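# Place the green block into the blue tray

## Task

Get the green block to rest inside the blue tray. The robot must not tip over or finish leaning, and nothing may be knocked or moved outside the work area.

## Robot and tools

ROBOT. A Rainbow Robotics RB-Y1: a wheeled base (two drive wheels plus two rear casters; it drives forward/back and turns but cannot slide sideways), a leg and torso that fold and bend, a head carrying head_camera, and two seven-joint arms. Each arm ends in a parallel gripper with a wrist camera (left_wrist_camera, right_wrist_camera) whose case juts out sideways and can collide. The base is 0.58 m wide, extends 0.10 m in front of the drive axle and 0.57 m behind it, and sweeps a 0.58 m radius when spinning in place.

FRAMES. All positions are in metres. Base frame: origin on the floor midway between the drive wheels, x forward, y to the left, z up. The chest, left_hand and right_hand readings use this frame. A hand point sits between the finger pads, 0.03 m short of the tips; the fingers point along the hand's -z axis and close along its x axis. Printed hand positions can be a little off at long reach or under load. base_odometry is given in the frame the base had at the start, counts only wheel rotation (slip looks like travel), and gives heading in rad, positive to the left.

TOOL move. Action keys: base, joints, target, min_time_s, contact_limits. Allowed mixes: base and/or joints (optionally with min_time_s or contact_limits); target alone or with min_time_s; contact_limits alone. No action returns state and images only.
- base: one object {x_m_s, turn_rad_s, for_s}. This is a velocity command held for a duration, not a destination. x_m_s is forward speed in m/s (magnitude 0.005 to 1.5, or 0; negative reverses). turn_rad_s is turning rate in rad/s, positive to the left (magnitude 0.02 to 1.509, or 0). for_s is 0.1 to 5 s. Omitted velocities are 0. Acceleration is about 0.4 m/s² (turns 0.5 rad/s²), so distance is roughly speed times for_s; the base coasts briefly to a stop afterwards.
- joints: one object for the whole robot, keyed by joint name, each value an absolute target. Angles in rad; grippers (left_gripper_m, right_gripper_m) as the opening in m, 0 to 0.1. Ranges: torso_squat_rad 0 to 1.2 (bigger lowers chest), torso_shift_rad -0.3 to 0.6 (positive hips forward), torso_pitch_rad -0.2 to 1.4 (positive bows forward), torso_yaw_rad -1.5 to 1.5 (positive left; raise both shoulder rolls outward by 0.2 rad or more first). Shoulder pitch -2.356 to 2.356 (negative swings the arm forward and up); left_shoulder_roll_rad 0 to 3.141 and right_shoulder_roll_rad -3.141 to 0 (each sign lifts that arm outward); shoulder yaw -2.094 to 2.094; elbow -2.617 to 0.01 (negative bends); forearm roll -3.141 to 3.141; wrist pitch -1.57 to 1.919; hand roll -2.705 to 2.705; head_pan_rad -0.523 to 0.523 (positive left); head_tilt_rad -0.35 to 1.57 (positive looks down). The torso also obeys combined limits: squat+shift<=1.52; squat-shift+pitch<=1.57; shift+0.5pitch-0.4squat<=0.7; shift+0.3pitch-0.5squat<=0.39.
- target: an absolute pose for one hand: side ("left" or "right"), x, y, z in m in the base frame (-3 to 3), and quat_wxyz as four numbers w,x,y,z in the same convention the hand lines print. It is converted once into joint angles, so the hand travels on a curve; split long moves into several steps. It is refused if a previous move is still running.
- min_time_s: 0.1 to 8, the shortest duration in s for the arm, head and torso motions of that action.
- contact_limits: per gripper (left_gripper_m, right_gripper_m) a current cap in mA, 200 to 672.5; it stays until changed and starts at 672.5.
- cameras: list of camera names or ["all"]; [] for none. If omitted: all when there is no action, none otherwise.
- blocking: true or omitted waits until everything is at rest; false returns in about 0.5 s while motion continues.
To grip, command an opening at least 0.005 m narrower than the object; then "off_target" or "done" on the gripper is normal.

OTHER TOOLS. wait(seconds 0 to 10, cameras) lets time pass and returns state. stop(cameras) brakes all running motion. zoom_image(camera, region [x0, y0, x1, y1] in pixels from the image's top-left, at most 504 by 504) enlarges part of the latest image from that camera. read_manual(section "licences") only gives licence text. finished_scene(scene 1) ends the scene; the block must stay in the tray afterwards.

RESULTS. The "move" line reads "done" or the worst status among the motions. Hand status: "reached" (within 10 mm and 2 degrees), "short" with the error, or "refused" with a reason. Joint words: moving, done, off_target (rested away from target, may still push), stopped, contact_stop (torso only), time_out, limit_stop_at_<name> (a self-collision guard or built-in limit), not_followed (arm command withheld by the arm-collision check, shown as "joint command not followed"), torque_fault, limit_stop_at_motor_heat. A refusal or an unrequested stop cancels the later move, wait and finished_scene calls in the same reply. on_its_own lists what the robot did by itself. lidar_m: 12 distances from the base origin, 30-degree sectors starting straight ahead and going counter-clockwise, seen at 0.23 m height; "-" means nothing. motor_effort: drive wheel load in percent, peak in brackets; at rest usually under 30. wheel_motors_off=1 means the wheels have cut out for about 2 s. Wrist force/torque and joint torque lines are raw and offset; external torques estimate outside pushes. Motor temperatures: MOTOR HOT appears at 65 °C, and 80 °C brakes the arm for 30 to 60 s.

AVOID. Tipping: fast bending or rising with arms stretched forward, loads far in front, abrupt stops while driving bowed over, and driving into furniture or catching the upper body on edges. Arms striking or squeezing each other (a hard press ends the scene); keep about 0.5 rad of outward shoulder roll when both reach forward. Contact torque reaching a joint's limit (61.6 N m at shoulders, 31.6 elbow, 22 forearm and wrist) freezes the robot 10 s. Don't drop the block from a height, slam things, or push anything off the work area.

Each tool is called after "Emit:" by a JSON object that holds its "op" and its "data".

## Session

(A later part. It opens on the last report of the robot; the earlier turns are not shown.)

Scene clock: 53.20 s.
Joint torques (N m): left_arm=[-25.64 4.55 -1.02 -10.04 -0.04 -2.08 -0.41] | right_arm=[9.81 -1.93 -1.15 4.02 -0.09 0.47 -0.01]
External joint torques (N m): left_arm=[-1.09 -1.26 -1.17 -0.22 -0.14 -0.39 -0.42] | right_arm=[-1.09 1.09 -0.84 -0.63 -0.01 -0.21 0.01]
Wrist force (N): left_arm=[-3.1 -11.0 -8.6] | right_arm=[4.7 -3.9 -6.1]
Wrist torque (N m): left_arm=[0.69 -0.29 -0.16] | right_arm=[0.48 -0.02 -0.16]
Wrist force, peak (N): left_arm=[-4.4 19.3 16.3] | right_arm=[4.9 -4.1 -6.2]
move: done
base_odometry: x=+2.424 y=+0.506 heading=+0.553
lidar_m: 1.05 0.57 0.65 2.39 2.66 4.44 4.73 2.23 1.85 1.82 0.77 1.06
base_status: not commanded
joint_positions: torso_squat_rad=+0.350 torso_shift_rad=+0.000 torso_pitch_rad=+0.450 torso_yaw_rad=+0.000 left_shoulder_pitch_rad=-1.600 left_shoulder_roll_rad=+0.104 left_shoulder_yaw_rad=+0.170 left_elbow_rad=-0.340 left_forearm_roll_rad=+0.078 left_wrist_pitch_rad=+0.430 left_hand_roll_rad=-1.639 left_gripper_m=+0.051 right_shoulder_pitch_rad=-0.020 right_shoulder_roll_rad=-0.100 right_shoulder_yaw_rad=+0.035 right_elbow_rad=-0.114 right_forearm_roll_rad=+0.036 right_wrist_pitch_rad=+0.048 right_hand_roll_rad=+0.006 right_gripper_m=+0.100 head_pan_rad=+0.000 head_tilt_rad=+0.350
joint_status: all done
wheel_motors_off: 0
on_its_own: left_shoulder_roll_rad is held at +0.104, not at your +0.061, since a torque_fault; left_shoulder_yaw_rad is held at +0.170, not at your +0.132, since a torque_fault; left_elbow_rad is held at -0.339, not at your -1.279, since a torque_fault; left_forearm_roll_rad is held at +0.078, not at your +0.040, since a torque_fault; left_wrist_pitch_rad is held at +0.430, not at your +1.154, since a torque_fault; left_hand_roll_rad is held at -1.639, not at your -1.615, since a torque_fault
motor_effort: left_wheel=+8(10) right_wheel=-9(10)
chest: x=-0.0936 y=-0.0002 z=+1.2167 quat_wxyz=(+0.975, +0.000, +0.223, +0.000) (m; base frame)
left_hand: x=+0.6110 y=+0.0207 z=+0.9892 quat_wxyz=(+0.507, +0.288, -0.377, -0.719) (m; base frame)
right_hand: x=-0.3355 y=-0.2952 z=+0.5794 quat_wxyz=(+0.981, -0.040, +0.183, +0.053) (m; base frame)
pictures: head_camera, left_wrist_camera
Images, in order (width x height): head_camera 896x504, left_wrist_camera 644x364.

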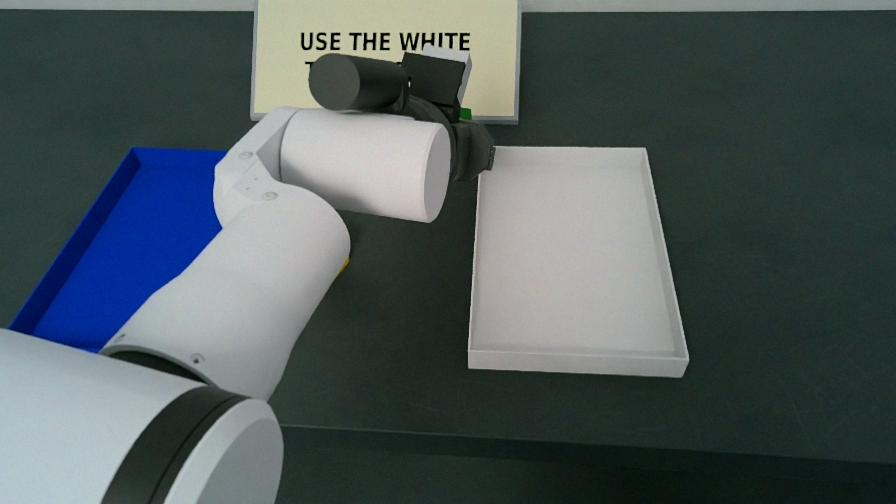

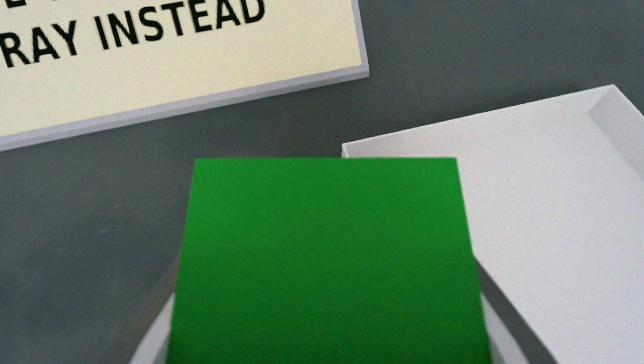

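Emit:
{"op": "move", "data": {"target": {"side":"left","x":0.56,"y":0.15,"z":1.06,"quat_wxyz":[0.646,0.2876,-0.2876,-0.646]}, "min_time_s": 1.2}}

Emit:
{"op": "move", "data": {"target": {"side":"left","x":0.56,"y":0.325,"z":1.0,"quat_wxyz":[0.646,0.2876,-0.2876,-0.646]}, "min_time_s": 1.2, "cameras": ["head_camera","left_wrist_camera"]}}

Scene clock: 57.13 s.
Joint torques (N m): left_arm=[-23.68 5.06 0.62 -10.86 0.06 -1.99 -0.18] | right_arm=[9.88 -2.21 -1 4.1 0 0.45 0.07]
External joint torques (N m): left_arm=[-2 -0.51 -0.24 -1.46 0.27 -0.49 -0.19] | right_arm=[-1.03 0.81 -0.69 -0.55 0.08 -0.23 0.09]
Wrist force (N): left_arm=[-3.1 -10.6 -8.1] | right_arm=[4.9 -4.2 -6.2]
Wrist torque (N m): left_arm=[0.73 -0.28 -0.22] | right_arm=[0.51 0.00 -0.15]
Wrist force, peak (N): left_arm=[-3.9 -11.6 -10.1] | right_arm=[4.8 -4.3 -6.3]
move: done
base_odometry: x=+2.424 y=+0.506 heading=+0.553
lidar_m: 1.04 0.57 0.64 2.39 2.65 4.45 4.72 2.22 1.85 1.82 0.76 1.06
base_status: not commanded
joint_positions: torso_squat_rad=+0.350 torso_shift_rad=+0.000 torso_pitch_rad=+0.450 torso_yaw_rad=+0.000 left_shoulder_pitch_rad=-1.264 left_shoulder_roll_rad=+0.190 left_shoulder_yaw_rad=+0.138 left_elbow_rad=-1.317 left_forearm_roll_rad=-0.060 left_wrist_pitch_rad=+1.269 left_hand_roll_rad=-1.361 left_gripper_m=+0.051 right_shoulder_pitch_rad=-0.020 right_shoulder_roll_rad=-0.100 right_shoulder_yaw_rad=+0.035 right_elbow_rad=-0.114 right_forearm_roll_rad=+0.036 right_wrist_pitch_rad=+0.048 right_hand_roll_rad=+0.006 right_gripper_m=+0.100 head_pan_rad=+0.000 head_tilt_rad=+0.350
joint_status: all done
wheel_motors_off: 0
motor_effort: left_wheel=+7(9) right_wheel=-7(9)
chest: x=-0.0935 y=-0.0002 z=+1.2167 quat_wxyz=(+0.975, +0.000, +0.223, +0.000) (m; base frame)
left_hand: x=+0.5599 y=+0.1501 z=+1.0596 quat_wxyz=(+0.646, +0.287, -0.287, -0.646) (m; base frame)
left_hand_status: reached (checked arc, planned for 1.2 s): 0 mm and 0.1 deg off.
right_hand: x=-0.3355 y=-0.2952 z=+0.5794 quat_wxyz=(+0.981, -0.040, +0.183, +0.053) (m; base frame)
pictures: none

Scene clock: 58.67 s.
Joint torques (N m): left_arm=[-20.56 11.09 2.47 -10.14 0.48 -2.06 -0.06] | right_arm=[9.83 -2.27 -1.2 4.28 -0.07 0.46 0.1]
External joint torques (N m): left_arm=[-0.74 0.04 0.75 -0.37 0.22 -0.55 -0.07] | right_arm=[-1.07 0.75 -0.89 -0.37 0.01 -0.21 0.12]
Wrist force (N): left_arm=[-3.4 -10.2 -8.9] | right_arm=[4.7 -3.9 -6.1]
Wrist torque (N m): left_arm=[0.66 -0.33 -0.10] | right_arm=[0.49 -0.02 -0.16]
Wrist force, peak (N): left_arm=[-2.8 -11.1 -9.7] | right_arm=[4.7 -4.1 -6.3]
move: done
base_odometry: x=+2.424 y=+0.506 heading=+0.553
lidar_m: 1.04 0.56 0.64 2.40 2.66 4.45 4.72 2.24 1.86 1.83 0.77 1.06
base_status: not commanded
joint_positions: torso_squat_rad=+0.350 torso_shift_rad=+0.000 torso_pitch_rad=+0.450 torso_yaw_rad=+0.000 left_shoulder_pitch_rad=-1.102 left_shoulder_roll_rad=+0.439 left_shoulder_yaw_rad=+0.353 left_elbow_rad=-1.163 left_forearm_roll_rad=+0.281 left_wrist_pitch_rad=+1.052 left_hand_roll_rad=-1.715 left_gripper_m=+0.051 right_shoulder_pitch_rad=-0.020 right_shoulder_roll_rad=-0.100 right_shoulder_yaw_rad=+0.035 right_elbow_rad=-0.114 right_forearm_roll_rad=+0.036 right_wrist_pitch_rad=+0.048 right_hand_roll_rad=+0.006 right_gripper_m=+0.100 head_pan_rad=+0.000 head_tilt_rad=+0.350
joint_status: all done
wheel_motors_off: 0
motor_effort: left_wheel=+6(9) right_wheel=-8(9)
chest: x=-0.0935 y=-0.0002 z=+1.2167 quat_wxyz=(+0.975, +0.000, +0.223, +0.000) (m; base frame)
left_hand: x=+0.5599 y=+0.3250 z=+0.9999 quat_wxyz=(+0.646, +0.288, -0.287, -0.646) (m; base frame)
left_hand_status: reached (checked arc, planned for 1.2 s): 0 mm and 0.0 deg off.
right_hand: x=-0.3355 y=-0.2952 z=+0.5794 quat_wxyz=(+0.981, -0.040, +0.183, +0.053) (m; base frame)
pictures: head_camera, left_wrist_camera
Images, in order (width x height): head_camera 896x504, left_wrist_camera 644x364.

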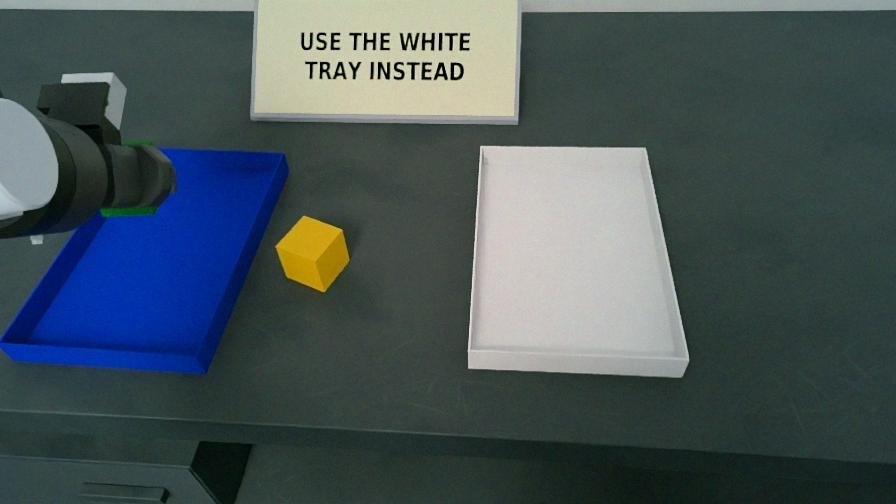

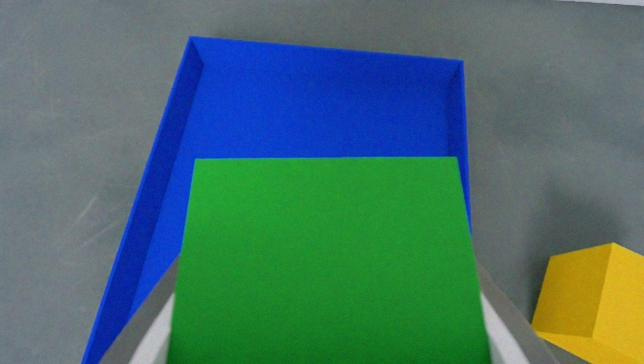

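Emit:
{"op": "move", "data": {"target": {"side":"left","x":0.525,"y":0.332,"z":0.935,"quat_wxyz":[0.646,0.2876,-0.2876,-0.646]}, "min_time_s": 1}}

Emit:
{"op": "move", "data": {"target": {"side":"left","x":0.525,"y":0.332,"z":0.897,"quat_wxyz":[0.646,0.2876,-0.2876,-0.646]}, "min_time_s": 1.2, "cameras": ["head_camera","left_wrist_camera"]}}

Scene clock: 60.70 s.
Joint torques (N m): left_arm=[-17.77 10.1 2.81 -11.63 0.39 -2.01 -0.04] | right_arm=[10.02 -2.23 -1.08 4.18 -0.18 0.57 0.02]
External joint torques (N m): left_arm=[-0.24 -0.34 1.01 -1.75 0.09 -0.52 -0.05] | right_arm=[-0.88 0.8 -0.77 -0.47 -0.1 -0.11 0.04]
Wrist force (N): left_arm=[-3.3 -10.4 -9.0] | right_arm=[4.6 -4.0 -6.3]
Wrist torque (N m): left_arm=[0.69 -0.31 -0.10] | right_arm=[0.48 -0.04 -0.16]
Wrist force, peak (N): left_arm=[-3.3 -10.8 -9.7] | right_arm=[4.9 -4.1 -6.3]
move: done
base_odometry: x=+2.424 y=+0.506 heading=+0.553
lidar_m: 1.04 0.57 0.63 2.39 2.64 4.45 4.73 2.23 1.86 1.81 0.76 1.05
base_status: not commanded
joint_positions: torso_squat_rad=+0.350 torso_shift_rad=+0.000 torso_pitch_rad=+0.450 torso_yaw_rad=+0.000 left_shoulder_pitch_rad=-0.927 left_shoulder_roll_rad=+0.380 left_shoulder_yaw_rad=+0.364 left_elbow_rad=-1.223 left_forearm_roll_rad=+0.310 left_wrist_pitch_rad=+0.935 left_hand_roll_rad=-1.760 left_gripper_m=+0.051 right_shoulder_pitch_rad=-0.020 right_shoulder_roll_rad=-0.100 right_shoulder_yaw_rad=+0.035 right_elbow_rad=-0.114 right_forearm_roll_rad=+0.036 right_wrist_pitch_rad=+0.048 right_hand_roll_rad=+0.006 right_gripper_m=+0.100 head_pan_rad=+0.000 head_tilt_rad=+0.350
joint_status: all done
wheel_motors_off: 0
motor_effort: left_wheel=+5(9) right_wheel=-9(9)
chest: x=-0.0935 y=-0.0002 z=+1.2167 quat_wxyz=(+0.975, +0.000, +0.223, +0.000) (m; base frame)
left_hand: x=+0.5247 y=+0.3320 z=+0.9350 quat_wxyz=(+0.646, +0.287, -0.287, -0.646) (m; base frame)
left_hand_status: reached (checked arc, planned for 1.0 s): 0 mm and 0.1 deg off.
right_hand: x=-0.3355 y=-0.2952 z=+0.5794 quat_wxyz=(+0.981, -0.040, +0.183, +0.053) (m; base frame)
pictures: none

Scene clock: 62.23 s.
Joint torques (N m): left_arm=[-19.3 9.67 2.73 -9.95 0.62 -1.89 -0.18] | right_arm=[10.19 -2.43 -1.06 4.09 -0.14 0.44 0.01]
External joint torques (N m): left_arm=[-1.75 -0.68 1.17 -0.08 0.3 -0.41 -0.19] | right_arm=[-0.71 0.59 -0.75 -0.55 -0.06 -0.24 0.03]
Wrist force (N): left_arm=[-3.7 -10.4 -9.0] | right_arm=[4.5 -4.0 -5.9]
Wrist torque (N m): left_arm=[0.68 -0.37 -0.10] | right_arm=[0.50 -0.04 -0.16]
Wrist force, peak (N): left_arm=[-3.4 -10.7 -9.8] | right_arm=[4.8 -4.1 -6.3]
move: done
base_odometry: x=+2.424 y=+0.506 heading=+0.553
lidar_m: 1.04 0.57 0.64 2.39 2.66 4.44 4.73 2.22 1.85 1.82 0.77 1.06
base_status: not commanded
joint_positions: torso_squat_rad=+0.350 torso_shift_rad=+0.000 torso_pitch_rad=+0.450 torso_yaw_rad=+0.000 left_shoulder_pitch_rad=-0.933 left_shoulder_roll_rad=+0.367 left_shoulder_yaw_rad=+0.364 left_elbow_rad=-1.075 left_forearm_roll_rad=+0.333 left_wrist_pitch_rad=+0.793 left_hand_roll_rad=-1.815 left_gripper_m=+0.051 right_shoulder_pitch_rad=-0.020 right_shoulder_roll_rad=-0.100 right_shoulder_yaw_rad=+0.035 right_elbow_rad=-0.114 right_forearm_roll_rad=+0.036 right_wrist_pitch_rad=+0.048 right_hand_roll_rad=+0.006 right_gripper_m=+0.100 head_pan_rad=+0.000 head_tilt_rad=+0.350
joint_status: all done
wheel_motors_off: 0
motor_effort: left_wheel=+7(9) right_wheel=-7(9)
chest: x=-0.0935 y=-0.0002 z=+1.2167 quat_wxyz=(+0.975, +0.000, +0.223, +0.000) (m; base frame)
left_hand: x=+0.5248 y=+0.3321 z=+0.8969 quat_wxyz=(+0.646, +0.288, -0.287, -0.646) (m; base frame)
left_hand_status: reached (checked arc, planned for 1.2 s): 0 mm and 0.0 deg off.
right_hand: x=-0.3355 y=-0.2952 z=+0.5794 quat_wxyz=(+0.981, -0.040, +0.183, +0.053) (m; base frame)
pictures: head_camera, left_wrist_camera
Images, in order (width x height): head_camera 896x504, left_wrist_camera 644x364.

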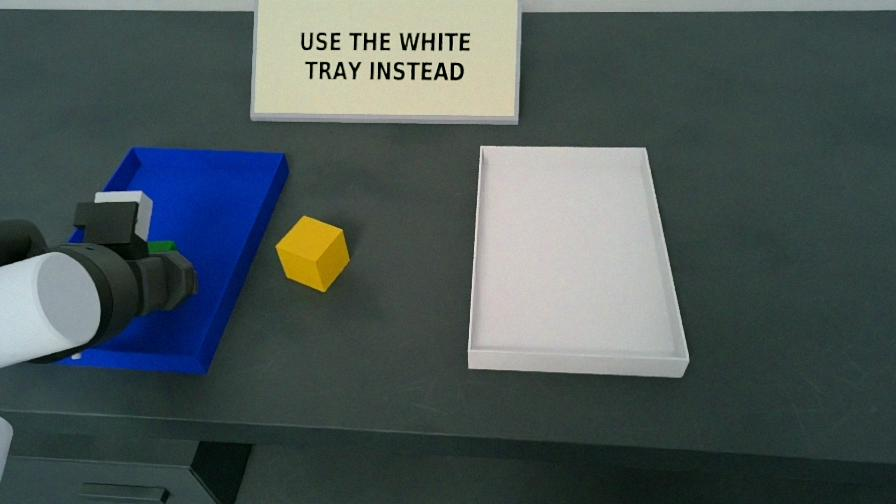

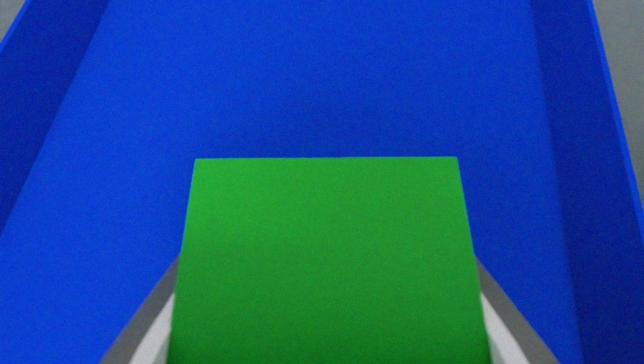

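Slightly lower, release, lift.

Emit:
{"op": "move", "data": {"target": {"side":"left","x":0.525,"y":0.332,"z":0.892,"quat_wxyz":[0.646,0.2876,-0.2876,-0.646]}}}

Emit:
{"op": "move", "data": {"joints": {"left_gripper_m":0.075}}}

Emit:
{"op": "move", "data": {"target": {"side":"left","x":0.505,"y":0.332,"z":0.99,"quat_wxyz":[0.646,0.2876,-0.2876,-0.646]}, "cameras": ["head_camera","left_wrist_camera"]}}

Scene clock: 63.27 s.
Joint torques (N m): left_arm=[-18.36 9.97 1.33 -10.2 0.43 -1.9 -0.27] | right_arm=[9.95 -2.19 -1.19 4.13 -0.08 0.45 0.04]
External joint torques (N m): left_arm=[-0.82 -0.36 -0.21 -0.34 0.11 -0.43 -0.28] | right_arm=[-0.95 0.83 -0.88 -0.52 0 -0.23 0.06]
Wrist force (N): left_arm=[-3.5 -10.4 -9.9] | right_arm=[4.8 -3.9 -6.0]
Wrist torque (N m): left_arm=[0.73 -0.36 -0.14] | right_arm=[0.48 -0.02 -0.15]
Wrist force, peak (N): left_arm=[-4.1 -11.9 -9.6] | right_arm=[5.0 -4.3 -6.2]
move: done
base_odometry: x=+2.424 y=+0.506 heading=+0.553
lidar_m: 1.05 0.57 0.65 2.39 2.66 4.45 4.72 2.23 1.85 1.82 0.76 1.06
base_status: not commanded
joint_positions: torso_squat_rad=+0.350 torso_shift_rad=+0.000 torso_pitch_rad=+0.450 torso_yaw_rad=+0.000 left_shoulder_pitch_rad=-0.935 left_shoulder_roll_rad=+0.366 left_shoulder_yaw_rad=+0.363 left_elbow_rad=-1.055 left_forearm_roll_rad=+0.337 left_wrist_pitch_rad=+0.774 left_hand_roll_rad=-1.822 left_gripper_m=+0.051 right_shoulder_pitch_rad=-0.020 right_shoulder_roll_rad=-0.100 right_shoulder_yaw_rad=+0.035 right_elbow_rad=-0.114 right_forearm_roll_rad=+0.036 right_wrist_pitch_rad=+0.048 right_hand_roll_rad=+0.006 right_gripper_m=+0.100 head_pan_rad=+0.000 head_tilt_rad=+0.350
joint_status: all done
wheel_motors_off: 0
motor_effort: left_wheel=+7(10) right_wheel=-7(9)
chest: x=-0.0935 y=-0.0002 z=+1.2167 quat_wxyz=(+0.975, +0.000, +0.223, +0.000) (m; base frame)
left_hand: x=+0.5246 y=+0.3320 z=+0.8920 quat_wxyz=(+0.646, +0.288, -0.287, -0.646) (m; base frame)
left_hand_status: reached (checked arc, planned for 0.2 s): 0 mm and 0.0 deg off.
right_hand: x=-0.3356 y=-0.2952 z=+0.5794 quat_wxyz=(+0.981, -0.040, +0.183, +0.053) (m; base frame)
pictures: none

Scene clock: 64.00 s.
Joint torques (N m): left_arm=[-17.97 10.23 1.33 -10.27 0.54 -1.99 -0.11] | right_arm=[9.78 -2.21 -0.99 4.14 -0.07 0.45 0.06]
External joint torques (N m): left_arm=[-0.42 -0.1 -0.21 -0.42 0.22 -0.51 -0.12] | right_arm=[-1.12 0.82 -0.68 -0.5 0.01 -0.23 0.08]
Wrist force (N): left_arm=[-3.5 -9.8 -8.5] | right_arm=[4.5 -4.0 -6.0]
Wrist torque (N m): left_arm=[0.72 -0.34 -0.10] | right_arm=[0.50 -0.05 -0.16]
Wrist force, peak (N): left_arm=[-3.3 -10.0 -9.6] | right_arm=[4.8 -4.0 -6.3]
move: done
base_odometry: x=+2.424 y=+0.506 heading=+0.553
lidar_m: 1.03 0.57 0.64 2.38 2.65 4.44 4.73 2.24 1.85 1.83 0.76 1.07
base_status: not commanded
joint_positions: torso_squat_rad=+0.350 torso_shift_rad=+0.000 torso_pitch_rad=+0.450 torso_yaw_rad=+0.000 left_shoulder_pitch_rad=-0.935 left_shoulder_roll_rad=+0.366 left_shoulder_yaw_rad=+0.363 left_elbow_rad=-1.055 left_forearm_roll_rad=+0.337 left_wrist_pitch_rad=+0.774 left_hand_roll_rad=-1.822 left_gripper_m=+0.075 right_shoulder_pitch_rad=-0.020 right_shoulder_roll_rad=-0.100 right_shoulder_yaw_rad=+0.035 right_elbow_rad=-0.114 right_forearm_roll_rad=+0.036 right_wrist_pitch_rad=+0.048 right_hand_roll_rad=+0.006 right_gripper_m=+0.100 head_pan_rad=+0.000 head_tilt_rad=+0.350
joint_status: all done
wheel_motors_off: 0
motor_effort: left_wheel=+5(8) right_wheel=-8(9)
chest: x=-0.0935 y=-0.0002 z=+1.2167 quat_wxyz=(+0.975, +0.000, +0.223, +0.000) (m; base frame)
left_hand: x=+0.5246 y=+0.3320 z=+0.8920 quat_wxyz=(+0.646, +0.288, -0.287, -0.646) (m; base frame)
right_hand: x=-0.3356 y=-0.2952 z=+0.5794 quat_wxyz=(+0.981, -0.040, +0.183, +0.053) (m; base frame)
pictures: none

Scene clock: 65.33 s.
Joint torques (N m): left_arm=[-16.18 10.02 2.68 -9.78 0.45 -2.06 0] | right_arm=[9.81 -2.37 -1.19 4.11 0.03 0.53 0.04]
External joint torques (N m): left_arm=[0.42 -0.39 0.32 -0.31 0.22 -0.55 -0.01] | right_arm=[-1.09 0.66 -0.88 -0.54 0.11 -0.15 0.05]
Wrist force (N): left_arm=[-3.3 -9.4 -8.8] | right_arm=[4.6 -3.8 -6.1]
Wrist torque (N m): left_arm=[0.66 -0.32 -0.22] | right_arm=[0.47 -0.04 -0.15]
Wrist force, peak (N): left_arm=[-3.7 -10.8 -9.0] | right_arm=[4.7 -4.2 -6.3]
move: done
base_odometry: x=+2.424 y=+0.506 heading=+0.553
lidar_m: 1.04 0.57 0.64 2.38 2.66 4.44 4.72 2.23 1.86 1.83 0.76 1.07
base_status: not commanded
joint_positions: torso_squat_rad=+0.350 torso_shift_rad=+0.000 torso_pitch_rad=+0.450 torso_yaw_rad=+0.000 left_shoulder_pitch_rad=-0.879 left_shoulder_roll_rad=+0.406 left_shoulder_yaw_rad=+0.363 left_elbow_rad=-1.492 left_forearm_roll_rad=+0.314 left_wrist_pitch_rad=+1.158 left_hand_roll_rad=-1.684 left_gripper_m=+0.075 right_shoulder_pitch_rad=-0.020 right_shoulder_roll_rad=-0.100 right_shoulder_yaw_rad=+0.035 right_elbow_rad=-0.114 right_forearm_roll_rad=+0.036 right_wrist_pitch_rad=+0.048 right_hand_roll_rad=+0.006 right_gripper_m=+0.100 head_pan_rad=+0.000 head_tilt_rad=+0.350
joint_status: all done
wheel_motors_off: 0
motor_effort: left_wheel=+7(9) right_wheel=-8(9)
chest: x=-0.0935 y=-0.0002 z=+1.2167 quat_wxyz=(+0.975, +0.000, +0.223, +0.000) (m; base frame)
left_hand: x=+0.5051 y=+0.3320 z=+0.9900 quat_wxyz=(+0.646, +0.288, -0.288, -0.646) (m; base frame)
left_hand_status: reached (checked arc, planned for 0.8 s): 0 mm and 0.0 deg off.
right_hand: x=-0.3356 y=-0.2952 z=+0.5794 quat_wxyz=(+0.981, -0.040, +0.183, +0.053) (m; base frame)
pictures: head_camera, left_wrist_camera
Images, in order (width x height): head_camera 896x504, left_wrist_camera 644x364.

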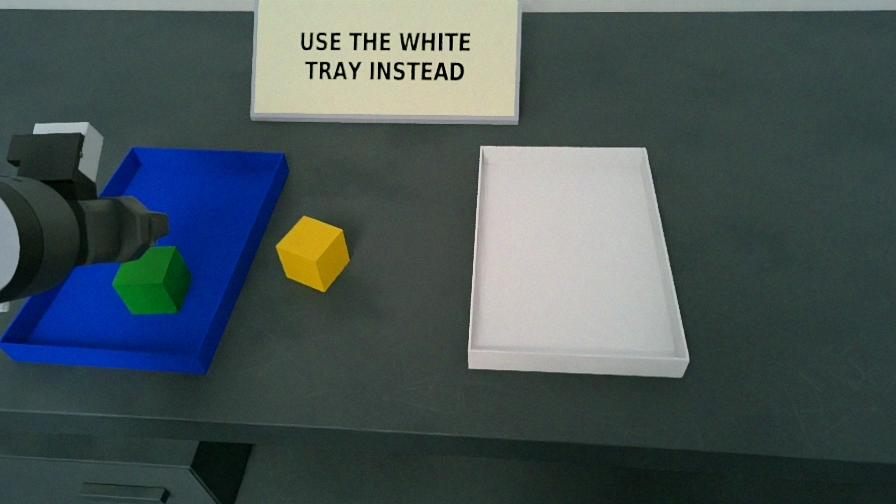

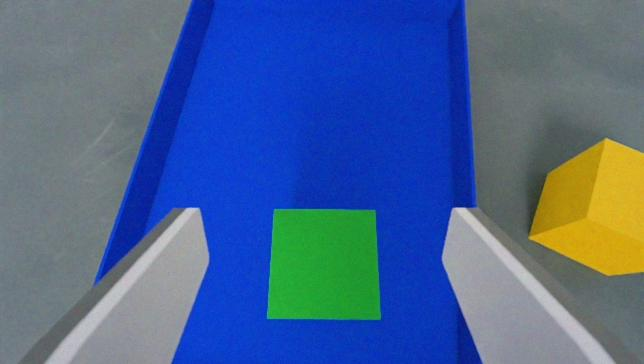

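Emit:
{"op": "finished_scene", "data": {}}

The scene is finished: the task was done.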